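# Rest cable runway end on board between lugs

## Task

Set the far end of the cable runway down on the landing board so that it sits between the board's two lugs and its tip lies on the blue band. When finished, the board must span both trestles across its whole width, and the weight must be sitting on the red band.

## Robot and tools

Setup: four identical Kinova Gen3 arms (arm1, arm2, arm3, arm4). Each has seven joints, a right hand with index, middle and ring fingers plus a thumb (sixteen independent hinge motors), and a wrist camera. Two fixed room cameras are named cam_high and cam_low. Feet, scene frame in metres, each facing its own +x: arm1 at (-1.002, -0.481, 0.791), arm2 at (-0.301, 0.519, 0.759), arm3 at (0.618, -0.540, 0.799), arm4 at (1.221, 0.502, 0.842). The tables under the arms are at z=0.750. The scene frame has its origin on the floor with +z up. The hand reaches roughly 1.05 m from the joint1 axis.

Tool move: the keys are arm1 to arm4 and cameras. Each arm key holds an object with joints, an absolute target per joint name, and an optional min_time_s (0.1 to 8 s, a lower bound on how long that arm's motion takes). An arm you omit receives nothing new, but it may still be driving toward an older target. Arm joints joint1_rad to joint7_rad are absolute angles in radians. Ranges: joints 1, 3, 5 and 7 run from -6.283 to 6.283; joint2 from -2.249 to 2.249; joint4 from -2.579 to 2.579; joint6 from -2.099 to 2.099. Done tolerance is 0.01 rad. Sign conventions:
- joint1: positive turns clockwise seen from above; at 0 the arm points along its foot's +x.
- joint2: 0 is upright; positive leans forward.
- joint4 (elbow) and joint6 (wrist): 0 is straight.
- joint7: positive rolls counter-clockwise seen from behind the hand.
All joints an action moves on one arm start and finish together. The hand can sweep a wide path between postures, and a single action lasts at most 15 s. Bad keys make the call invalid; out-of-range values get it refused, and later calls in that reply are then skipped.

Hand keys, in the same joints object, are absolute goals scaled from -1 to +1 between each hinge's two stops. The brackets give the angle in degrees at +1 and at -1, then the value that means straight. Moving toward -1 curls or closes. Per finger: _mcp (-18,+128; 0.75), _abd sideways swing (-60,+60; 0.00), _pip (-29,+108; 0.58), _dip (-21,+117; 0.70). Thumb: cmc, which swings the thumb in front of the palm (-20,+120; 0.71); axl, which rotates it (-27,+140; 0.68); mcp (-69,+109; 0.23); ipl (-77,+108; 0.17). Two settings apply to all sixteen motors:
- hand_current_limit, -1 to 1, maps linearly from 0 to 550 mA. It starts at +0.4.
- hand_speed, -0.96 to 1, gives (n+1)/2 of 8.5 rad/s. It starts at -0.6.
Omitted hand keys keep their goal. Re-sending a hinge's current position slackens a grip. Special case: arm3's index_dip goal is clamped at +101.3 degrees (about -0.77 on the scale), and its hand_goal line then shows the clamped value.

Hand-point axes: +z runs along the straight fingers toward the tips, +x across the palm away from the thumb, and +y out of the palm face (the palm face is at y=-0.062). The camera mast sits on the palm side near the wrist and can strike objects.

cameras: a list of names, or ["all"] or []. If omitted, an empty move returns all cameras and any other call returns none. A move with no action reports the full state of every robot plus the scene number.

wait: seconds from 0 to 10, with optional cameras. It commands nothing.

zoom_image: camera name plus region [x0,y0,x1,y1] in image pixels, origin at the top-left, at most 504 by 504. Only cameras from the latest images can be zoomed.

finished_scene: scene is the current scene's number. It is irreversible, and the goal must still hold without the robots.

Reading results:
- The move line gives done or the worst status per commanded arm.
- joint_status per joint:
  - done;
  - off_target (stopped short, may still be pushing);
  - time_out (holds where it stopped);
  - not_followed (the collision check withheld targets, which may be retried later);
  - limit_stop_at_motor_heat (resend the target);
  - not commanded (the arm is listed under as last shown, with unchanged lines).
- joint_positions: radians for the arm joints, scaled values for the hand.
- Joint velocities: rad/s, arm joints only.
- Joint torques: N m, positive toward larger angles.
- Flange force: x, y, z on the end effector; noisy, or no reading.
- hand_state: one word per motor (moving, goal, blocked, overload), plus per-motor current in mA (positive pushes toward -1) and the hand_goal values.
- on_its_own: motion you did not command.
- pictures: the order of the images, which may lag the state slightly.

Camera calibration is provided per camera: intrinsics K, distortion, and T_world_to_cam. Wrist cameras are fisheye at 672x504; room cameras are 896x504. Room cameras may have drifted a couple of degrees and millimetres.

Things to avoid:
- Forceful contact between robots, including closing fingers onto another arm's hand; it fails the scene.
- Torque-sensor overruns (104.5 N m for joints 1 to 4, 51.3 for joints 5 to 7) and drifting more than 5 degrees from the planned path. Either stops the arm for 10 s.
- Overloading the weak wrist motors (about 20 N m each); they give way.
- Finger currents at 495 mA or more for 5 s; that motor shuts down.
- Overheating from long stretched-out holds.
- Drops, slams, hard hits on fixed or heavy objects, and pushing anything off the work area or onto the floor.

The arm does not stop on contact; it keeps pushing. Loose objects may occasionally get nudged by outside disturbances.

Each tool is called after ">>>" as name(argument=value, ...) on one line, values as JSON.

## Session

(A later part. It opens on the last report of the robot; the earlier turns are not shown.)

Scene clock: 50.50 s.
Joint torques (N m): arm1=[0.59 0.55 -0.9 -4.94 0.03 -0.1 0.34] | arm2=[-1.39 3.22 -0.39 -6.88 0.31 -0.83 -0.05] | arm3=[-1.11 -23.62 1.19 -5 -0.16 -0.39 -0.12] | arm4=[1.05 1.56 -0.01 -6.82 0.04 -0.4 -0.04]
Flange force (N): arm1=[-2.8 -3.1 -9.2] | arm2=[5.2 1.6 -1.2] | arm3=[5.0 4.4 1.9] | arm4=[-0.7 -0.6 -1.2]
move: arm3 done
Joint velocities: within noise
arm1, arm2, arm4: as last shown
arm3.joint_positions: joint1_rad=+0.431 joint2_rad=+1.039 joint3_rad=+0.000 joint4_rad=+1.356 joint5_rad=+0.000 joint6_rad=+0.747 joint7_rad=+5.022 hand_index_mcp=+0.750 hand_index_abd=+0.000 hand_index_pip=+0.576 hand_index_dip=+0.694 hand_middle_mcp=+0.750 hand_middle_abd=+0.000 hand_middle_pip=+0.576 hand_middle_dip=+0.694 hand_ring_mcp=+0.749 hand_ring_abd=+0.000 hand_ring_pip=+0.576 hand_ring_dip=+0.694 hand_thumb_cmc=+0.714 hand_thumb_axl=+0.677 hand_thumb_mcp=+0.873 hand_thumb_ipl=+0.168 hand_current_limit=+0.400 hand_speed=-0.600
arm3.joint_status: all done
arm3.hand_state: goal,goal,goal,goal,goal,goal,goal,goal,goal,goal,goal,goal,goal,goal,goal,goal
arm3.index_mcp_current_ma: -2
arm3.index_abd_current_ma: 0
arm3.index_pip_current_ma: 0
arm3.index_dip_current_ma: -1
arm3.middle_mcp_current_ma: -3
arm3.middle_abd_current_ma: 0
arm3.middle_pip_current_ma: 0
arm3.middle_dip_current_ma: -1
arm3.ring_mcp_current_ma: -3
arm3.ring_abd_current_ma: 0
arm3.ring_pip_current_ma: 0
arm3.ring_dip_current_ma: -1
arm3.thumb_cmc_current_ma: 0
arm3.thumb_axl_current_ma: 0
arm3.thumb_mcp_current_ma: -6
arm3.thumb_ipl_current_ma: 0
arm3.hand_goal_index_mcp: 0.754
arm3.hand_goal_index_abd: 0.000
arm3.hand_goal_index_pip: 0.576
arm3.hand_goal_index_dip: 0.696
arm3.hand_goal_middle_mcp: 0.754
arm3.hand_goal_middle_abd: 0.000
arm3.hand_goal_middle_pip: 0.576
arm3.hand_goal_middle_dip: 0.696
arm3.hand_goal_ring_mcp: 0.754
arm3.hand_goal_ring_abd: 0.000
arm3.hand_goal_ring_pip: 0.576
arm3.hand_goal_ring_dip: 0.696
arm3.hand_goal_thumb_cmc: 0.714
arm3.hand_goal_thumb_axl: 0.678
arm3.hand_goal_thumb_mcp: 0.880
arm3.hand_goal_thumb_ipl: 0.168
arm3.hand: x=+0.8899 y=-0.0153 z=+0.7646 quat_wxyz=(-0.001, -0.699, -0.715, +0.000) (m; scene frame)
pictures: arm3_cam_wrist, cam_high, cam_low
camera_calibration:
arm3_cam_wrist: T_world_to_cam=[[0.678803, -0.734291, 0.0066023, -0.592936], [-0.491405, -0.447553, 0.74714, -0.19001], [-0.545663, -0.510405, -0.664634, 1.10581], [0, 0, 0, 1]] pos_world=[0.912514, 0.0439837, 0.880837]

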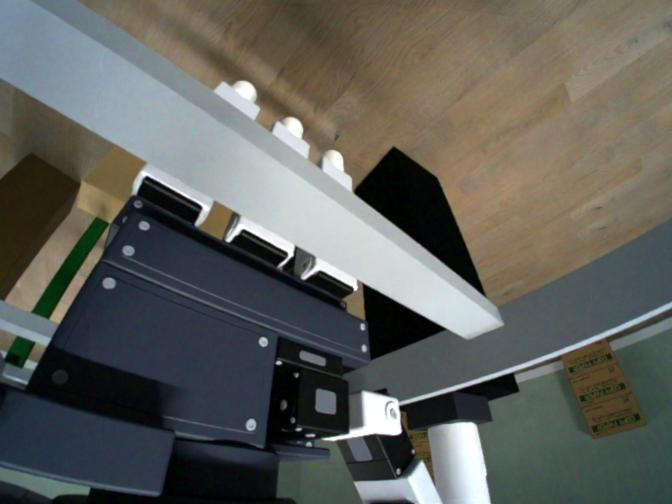

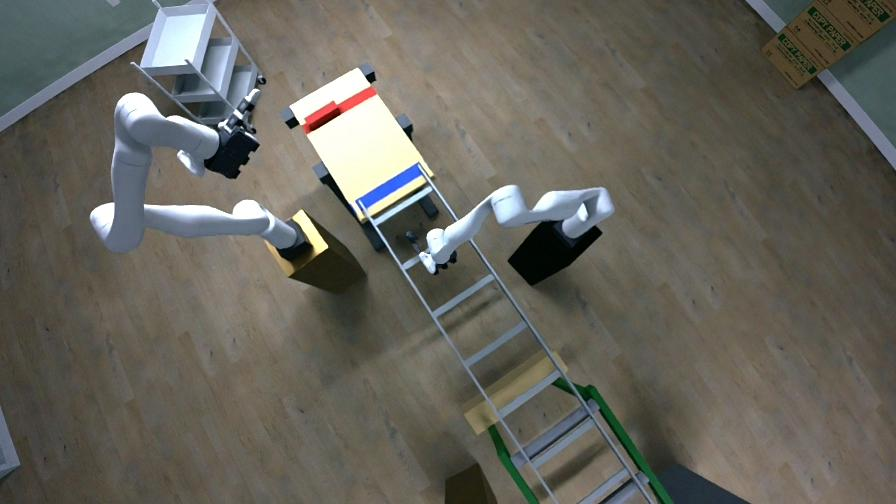

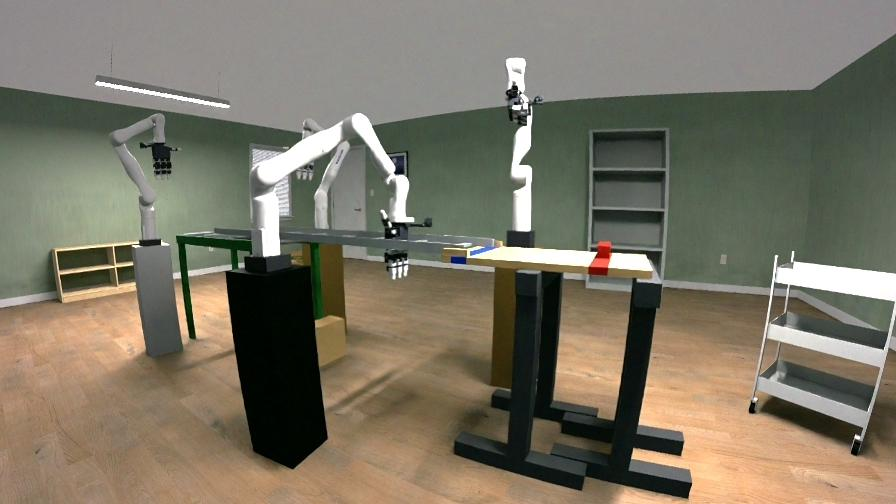

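>>> move(arm3={"joints": {"joint1_rad": 0.4306, "joint2_rad": 0.7327, "joint4_rad": 1.1937, "joint6_rad": 1.2152, "joint7_rad": 5.022}, "min_time_s": 3})

>>> move(arm3={"joints": {"joint1_rad": -0.227, "joint2_rad": -0.476, "joint4_rad": 1.464, "joint6_rad": 2.039, "joint7_rad": 4.6}, "min_time_s": 3}, cameras=["cam_high", "cam_low"])

>>> zoom_image(camera="cam_high", region=[340, 145, 460, 245])

>>> zoom_image(camera="cam_low", region=[400, 200, 680, 320])

>>> zoom_image(camera="cam_high", region=[270, 60, 440, 240])

Scene clock: 54.00 s.
Joint torques (N m): arm1=[0.56 0.58 -0.85 -4.92 0.03 -0.1 0.36] | arm2=[-1.4 3.27 -0.4 -6.85 0.35 -0.84 -0.06] | arm3=[-1.1 -22.07 1.14 -7.24 -0.12 -0.45 -0.11] | arm4=[1.12 1.61 -0.04 -6.88 -0.03 -0.4 -0.05]
Flange force (N): arm1=[-2.8 -2.8 -9.3] | arm2=[5.3 1.6 -1.3] | arm3=[5.7 4.3 -0.8] | arm4=[-0.5 -0.8 -0.9]
move: arm3 done
Joint velocities: within noise
arm1.joint_positions: joint1_rad=-0.170 joint2_rad=-0.445 joint3_rad=-0.104 joint4_rad=+1.450 joint5_rad=-0.078 joint6_rad=+2.013 joint7_rad=+1.605 hand_index_mcp=+0.753 hand_index_abd=+0.000 hand_index_pip=+0.577 hand_index_dip=+0.696 hand_middle_mcp=+0.753 hand_middle_abd=+0.000 hand_middle_pip=+0.577 hand_middle_dip=+0.696 hand_ring_mcp=+0.753 hand_ring_abd=+0.000 hand_ring_pip=+0.577 hand_ring_dip=+0.696 hand_thumb_cmc=+0.714 hand_thumb_axl=+0.677 hand_thumb_mcp=+0.224 hand_thumb_ipl=+0.168 hand_current_limit=+0.400 hand_speed=-0.600
arm1.joint_status: not commanded
arm1.hand_state: goal,goal,goal,goal,goal,goal,goal,goal,goal,goal,goal,goal,goal,goal,goal,goal
arm1.index_mcp_current_ma: 0
arm1.index_abd_current_ma: 0
arm1.index_pip_current_ma: 0
arm1.index_dip_current_ma: 0
arm1.middle_mcp_current_ma: 0
arm1.middle_abd_current_ma: 0
arm1.middle_pip_current_ma: 0
arm1.middle_dip_current_ma: 0
arm1.ring_mcp_current_ma: 0
arm1.ring_abd_current_ma: 0
arm1.ring_pip_current_ma: 0
arm1.ring_dip_current_ma: 0
arm1.thumb_cmc_current_ma: 0
arm1.thumb_axl_current_ma: 0
arm1.thumb_mcp_current_ma: -1
arm1.thumb_ipl_current_ma: 0
arm1.hand_goal_index_mcp: 0.754
arm1.hand_goal_index_abd: 0.000
arm1.hand_goal_index_pip: 0.576
arm1.hand_goal_index_dip: 0.696
arm1.hand_goal_middle_mcp: 0.754
arm1.hand_goal_middle_abd: 0.000
arm1.hand_goal_middle_pip: 0.576
arm1.hand_goal_middle_dip: 0.696
arm1.hand_goal_ring_mcp: 0.754
arm1.hand_goal_ring_abd: 0.000
arm1.hand_goal_ring_pip: 0.576
arm1.hand_goal_ring_dip: 0.696
arm1.hand_goal_thumb_cmc: 0.714
arm1.hand_goal_thumb_axl: 0.678
arm1.hand_goal_thumb_mcp: 0.226
arm1.hand_goal_thumb_ipl: 0.168
arm1.hand: x=-1.1238 y=-0.3588 z=+1.3273 quat_wxyz=(+0.031, -0.788, +0.613, +0.047) (m; scene frame)
arm2.joint_positions: joint1_rad=+0.489 joint2_rad=-0.428 joint3_rad=-0.027 joint4_rad=+1.439 joint5_rad=-0.040 joint6_rad=+2.048 joint7_rad=+1.801 hand_index_mcp=+0.753 hand_index_abd=+0.000 hand_index_pip=+0.577 hand_index_dip=+0.696 hand_middle_mcp=+0.753 hand_middle_abd=+0.000 hand_middle_pip=+0.577 hand_middle_dip=+0.696 hand_ring_mcp=+0.753 hand_ring_abd=+0.000 hand_ring_pip=+0.577 hand_ring_dip=+0.696 hand_thumb_cmc=+0.714 hand_thumb_axl=+0.677 hand_thumb_mcp=+0.224 hand_thumb_ipl=+0.168 hand_current_limit=+0.400 hand_speed=-0.600
arm2.joint_status: not commanded
arm2.hand_state: goal,goal,goal,goal,goal,goal,goal,goal,goal,goal,goal,goal,goal,goal,goal,goal
arm2.index_mcp_current_ma: -3
arm2.index_abd_current_ma: 0
arm2.index_pip_current_ma: 2
arm2.index_dip_current_ma: 0
arm2.middle_mcp_current_ma: -3
arm2.middle_abd_current_ma: 0
arm2.middle_pip_current_ma: 2
arm2.middle_dip_current_ma: 0
arm2.ring_mcp_current_ma: -3
arm2.ring_abd_current_ma: 0
arm2.ring_pip_current_ma: 2
arm2.ring_dip_current_ma: 0
arm2.thumb_cmc_current_ma: 1
arm2.thumb_axl_current_ma: -3
arm2.thumb_mcp_current_ma: -10
arm2.thumb_ipl_current_ma: -1
arm2.hand_goal_index_mcp: 0.754
arm2.hand_goal_index_abd: 0.000
arm2.hand_goal_index_pip: 0.576
arm2.hand_goal_index_dip: 0.696
arm2.hand_goal_middle_mcp: 0.754
arm2.hand_goal_middle_abd: 0.000
arm2.hand_goal_middle_pip: 0.576
arm2.hand_goal_middle_dip: 0.696
arm2.hand_goal_ring_mcp: 0.754
arm2.hand_goal_ring_abd: 0.000
arm2.hand_goal_ring_pip: 0.576
arm2.hand_goal_ring_dip: 0.696
arm2.hand_goal_thumb_cmc: 0.714
arm2.hand_goal_thumb_axl: 0.678
arm2.hand_goal_thumb_mcp: 0.226
arm2.hand_goal_thumb_ipl: 0.168
arm2.hand: x=-0.2946 y=+0.3803 z=+1.2963 quat_wxyz=(+0.028, +0.799, +0.599, -0.034) (m; scene frame)
arm3.joint_positions: joint1_rad=+0.431 joint2_rad=+0.733 joint3_rad=+0.000 joint4_rad=+1.194 joint5_rad=+0.000 joint6_rad=+1.215 joint7_rad=+5.022 hand_index_mcp=+0.750 hand_index_abd=+0.000 hand_index_pip=+0.576 hand_index_dip=+0.694 hand_middle_mcp=+0.750 hand_middle_abd=+0.000 hand_middle_pip=+0.576 hand_middle_dip=+0.694 hand_ring_mcp=+0.749 hand_ring_abd=+0.000 hand_ring_pip=+0.576 hand_ring_dip=+0.694 hand_thumb_cmc=+0.714 hand_thumb_axl=+0.677 hand_thumb_mcp=+0.873 hand_thumb_ipl=+0.168 hand_current_limit=+0.400 hand_speed=-0.600
arm3.joint_status: all done
arm3.hand_state: goal,goal,goal,goal,goal,goal,goal,goal,goal,goal,goal,goal,goal,goal,goal,goal
arm3.index_mcp_current_ma: -2
arm3.index_abd_current_ma: 0
arm3.index_pip_current_ma: 0
arm3.index_dip_current_ma: -1
arm3.middle_mcp_current_ma: -3
arm3.middle_abd_current_ma: 0
arm3.middle_pip_current_ma: 0
arm3.middle_dip_current_ma: -1
arm3.ring_mcp_current_ma: -3
arm3.ring_abd_current_ma: 0
arm3.ring_pip_current_ma: 0
arm3.ring_dip_current_ma: -1
arm3.thumb_cmc_current_ma: 0
arm3.thumb_axl_current_ma: 0
arm3.thumb_mcp_current_ma: -6
arm3.thumb_ipl_current_ma: 0
arm3.hand_goal_index_mcp: 0.754
arm3.hand_goal_index_abd: 0.000
arm3.hand_goal_index_pip: 0.576
arm3.hand_goal_index_dip: 0.696
arm3.hand_goal_middle_mcp: 0.754
arm3.hand_goal_middle_abd: 0.000
arm3.hand_goal_middle_pip: 0.576
arm3.hand_goal_middle_dip: 0.696
arm3.hand_goal_ring_mcp: 0.754
arm3.hand_goal_ring_abd: 0.000
arm3.hand_goal_ring_pip: 0.576
arm3.hand_goal_ring_dip: 0.696
arm3.hand_goal_thumb_cmc: 0.714
arm3.hand_goal_thumb_axl: 0.678
arm3.hand_goal_thumb_mcp: 0.880
arm3.hand_goal_thumb_ipl: 0.168
arm3.hand: x=+0.8895 y=-0.0147 z=+0.9851 quat_wxyz=(-0.001, -0.699, -0.715, +0.000) (m; scene frame)
arm4: as last shown
pictures: none

Scene clock: 57.37 s.
Joint torques (N m): arm1=[0.66 0.58 -0.84 -4.91 0 -0.11 0.37] | arm2=[-1.39 3.22 -0.34 -6.86 0.33 -0.84 -0.09] | arm3=[-1.11 0.19 0.61 -6.69 -0.16 -0.72 -0.14] | arm4=[1.13 1.6 -0.03 -6.81 0.03 -0.39 -0.03]
Flange force (N): arm1=[-2.8 -2.8 -9.4] | arm2=[5.2 1.7 -1.3] | arm3=[2.4 -3.3 -5.1] | arm4=[-0.6 -0.7 -1.2]
move: arm3 done
Joint velocities: within noise
arm1, arm2: as last shown
arm3.joint_positions: joint1_rad=-0.227 joint2_rad=-0.476 joint3_rad=+0.000 joint4_rad=+1.464 joint5_rad=+0.000 joint6_rad=+2.039 joint7_rad=+4.600 hand_index_mcp=+0.750 hand_index_abd=+0.000 hand_index_pip=+0.576 hand_index_dip=+0.694 hand_middle_mcp=+0.750 hand_middle_abd=+0.000 hand_middle_pip=+0.576 hand_middle_dip=+0.694 hand_ring_mcp=+0.749 hand_ring_abd=+0.000 hand_ring_pip=+0.576 hand_ring_dip=+0.694 hand_thumb_cmc=+0.714 hand_thumb_axl=+0.677 hand_thumb_mcp=+0.873 hand_thumb_ipl=+0.168 hand_current_limit=+0.400 hand_speed=-0.600
arm3.joint_status: all done
arm3.hand_state: goal,goal,goal,goal,goal,goal,goal,goal,goal,goal,goal,goal,goal,goal,goal,goal
arm3.index_mcp_current_ma: -2
arm3.index_abd_current_ma: 0
arm3.index_pip_current_ma: 0
arm3.index_dip_current_ma: -1
arm3.middle_mcp_current_ma: -3
arm3.middle_abd_current_ma: 0
arm3.middle_pip_current_ma: 0
arm3.middle_dip_current_ma: -1
arm3.ring_mcp_current_ma: -3
arm3.ring_abd_current_ma: 0
arm3.ring_pip_current_ma: 0
arm3.ring_dip_current_ma: -1
arm3.thumb_cmc_current_ma: 0
arm3.thumb_axl_current_ma: 0
arm3.thumb_mcp_current_ma: -6
arm3.thumb_ipl_current_ma: 0
arm3.hand_goal_index_mcp: 0.754
arm3.hand_goal_index_abd: 0.000
arm3.hand_goal_index_pip: 0.576
arm3.hand_goal_index_dip: 0.696
arm3.hand_goal_middle_mcp: 0.754
arm3.hand_goal_middle_abd: 0.000
arm3.hand_goal_middle_pip: 0.576
arm3.hand_goal_middle_dip: 0.696
arm3.hand_goal_ring_mcp: 0.754
arm3.hand_goal_ring_abd: 0.000
arm3.hand_goal_ring_pip: 0.576
arm3.hand_goal_ring_dip: 0.696
arm3.hand_goal_thumb_cmc: 0.714
arm3.hand_goal_thumb_axl: 0.678
arm3.hand_goal_thumb_mcp: 0.880
arm3.hand_goal_thumb_ipl: 0.168
arm3.hand: x=+0.6903 y=-0.4328 z=+1.3278 quat_wxyz=(+0.048, -0.609, -0.791, -0.029) (m; scene frame)
arm4.joint_positions: joint1_rad=-0.132 joint2_rad=-0.468 joint3_rad=+0.000 joint4_rad=+1.416 joint5_rad=+0.000 joint6_rad=+1.929 joint7_rad=+1.690 hand_index_mcp=-0.467 hand_index_abd=+0.001 hand_index_pip=-0.733 hand_index_dip=+0.263 hand_middle_mcp=-0.469 hand_middle_abd=+0.000 hand_middle_pip=-0.733 hand_middle_dip=+0.263 hand_ring_mcp=-0.465 hand_ring_abd=+0.000 hand_ring_pip=-0.733 hand_ring_dip=+0.263 hand_thumb_cmc=+0.714 hand_thumb_axl=+0.677 hand_thumb_mcp=+0.224 hand_thumb_ipl=+0.168 hand_current_limit=+0.400 hand_speed=-0.600
arm4.joint_status: not commanded
arm4.hand_state: goal,goal,goal,goal,goal,goal,goal,goal,goal,goal,goal,goal,goal,goal,goal,goal
arm4.index_mcp_current_ma: 34
arm4.index_abd_current_ma: 1
arm4.index_pip_current_ma: 7
arm4.index_dip_current_ma: 5
arm4.middle_mcp_current_ma: 27
arm4.middle_abd_current_ma: 0
arm4.middle_pip_current_ma: 7
arm4.middle_dip_current_ma: 6
arm4.ring_mcp_current_ma: 42
arm4.ring_abd_current_ma: 0
arm4.ring_pip_current_ma: 6
arm4.ring_dip_current_ma: 7
arm4.thumb_cmc_current_ma: 0
arm4.thumb_axl_current_ma: -1
arm4.thumb_mcp_current_ma: -7
arm4.thumb_ipl_current_ma: -1
arm4.hand_goal_index_mcp: -0.478
arm4.hand_goal_index_abd: 0.000
arm4.hand_goal_index_pip: -0.736
arm4.hand_goal_index_dip: 0.260
arm4.hand_goal_middle_mcp: -0.478
arm4.hand_goal_middle_abd: 0.000
arm4.hand_goal_middle_pip: -0.736
arm4.hand_goal_middle_dip: 0.260
arm4.hand_goal_ring_mcp: -0.478
arm4.hand_goal_ring_abd: 0.000
arm4.hand_goal_ring_pip: -0.736
arm4.hand_goal_ring_dip: 0.260
arm4.hand_goal_thumb_cmc: 0.714
arm4.hand_goal_thumb_axl: 0.678
arm4.hand_goal_thumb_mcp: 0.226
arm4.hand_goal_thumb_ipl: 0.168
arm4.hand: x=+1.3116 y=+0.3623 z=+1.3985 quat_wxyz=(+0.097, +0.587, +0.798, -0.093) (m; scene frame)
pictures: cam_high, cam_low

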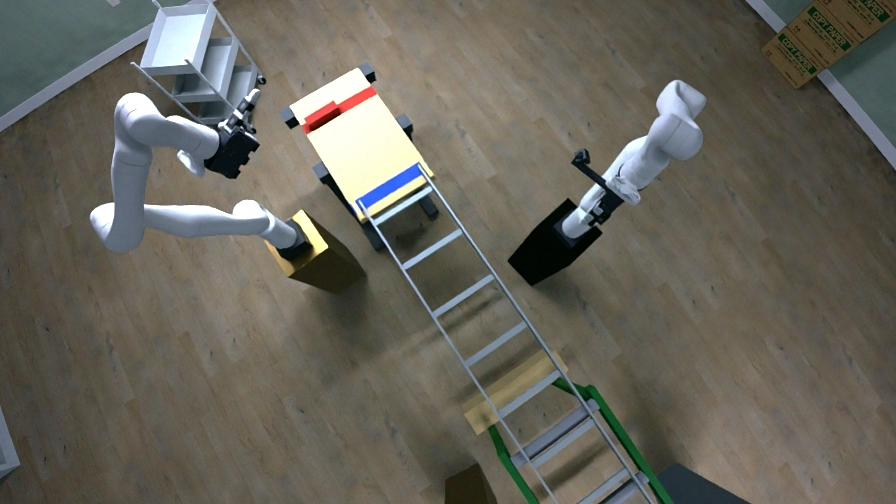

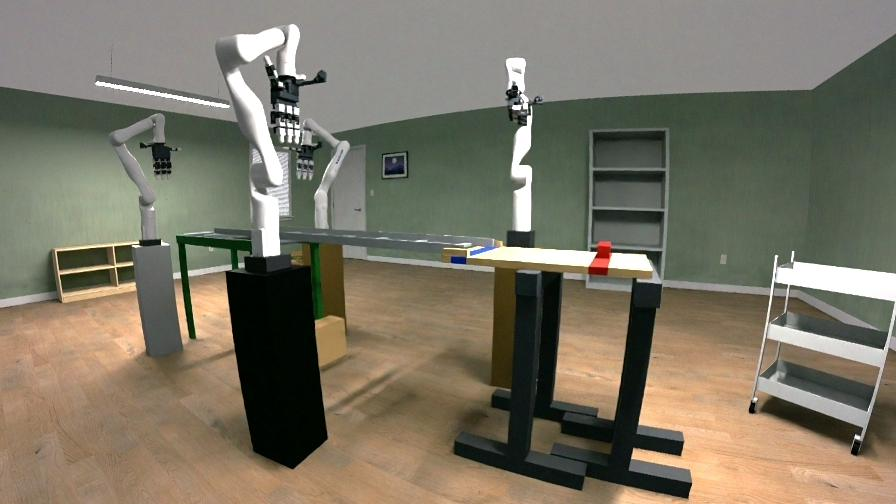

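Scaled by 4.200 from the camera's 896x504 image, which has a finer 1280x720 frame.

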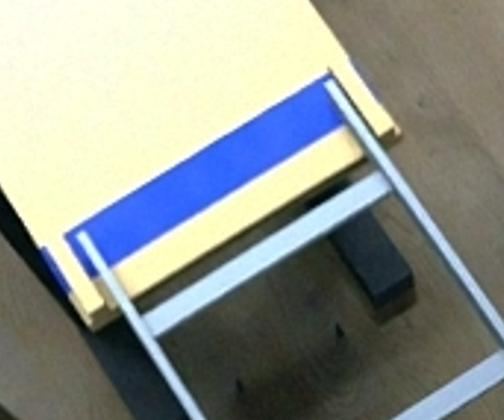

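Scaled by 1.800 from the camera's 896x504 image, which has a finer 1280x720 frame.

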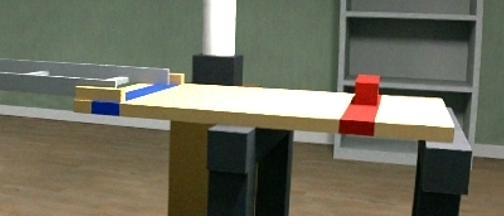

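Scaled by 2.800 from the camera's 896x504 image, which has a finer 1280x720 frame.

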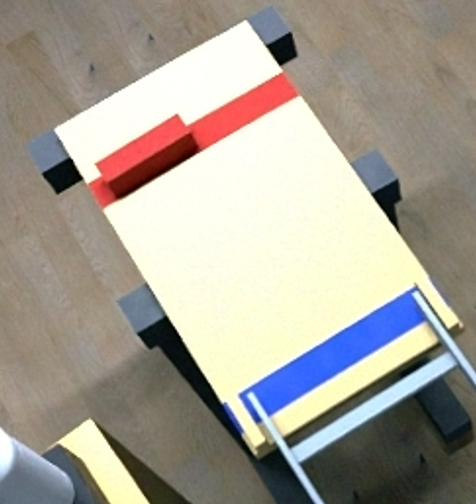

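>>> finished_scene(scene=2)

The scene is finished: the task was done.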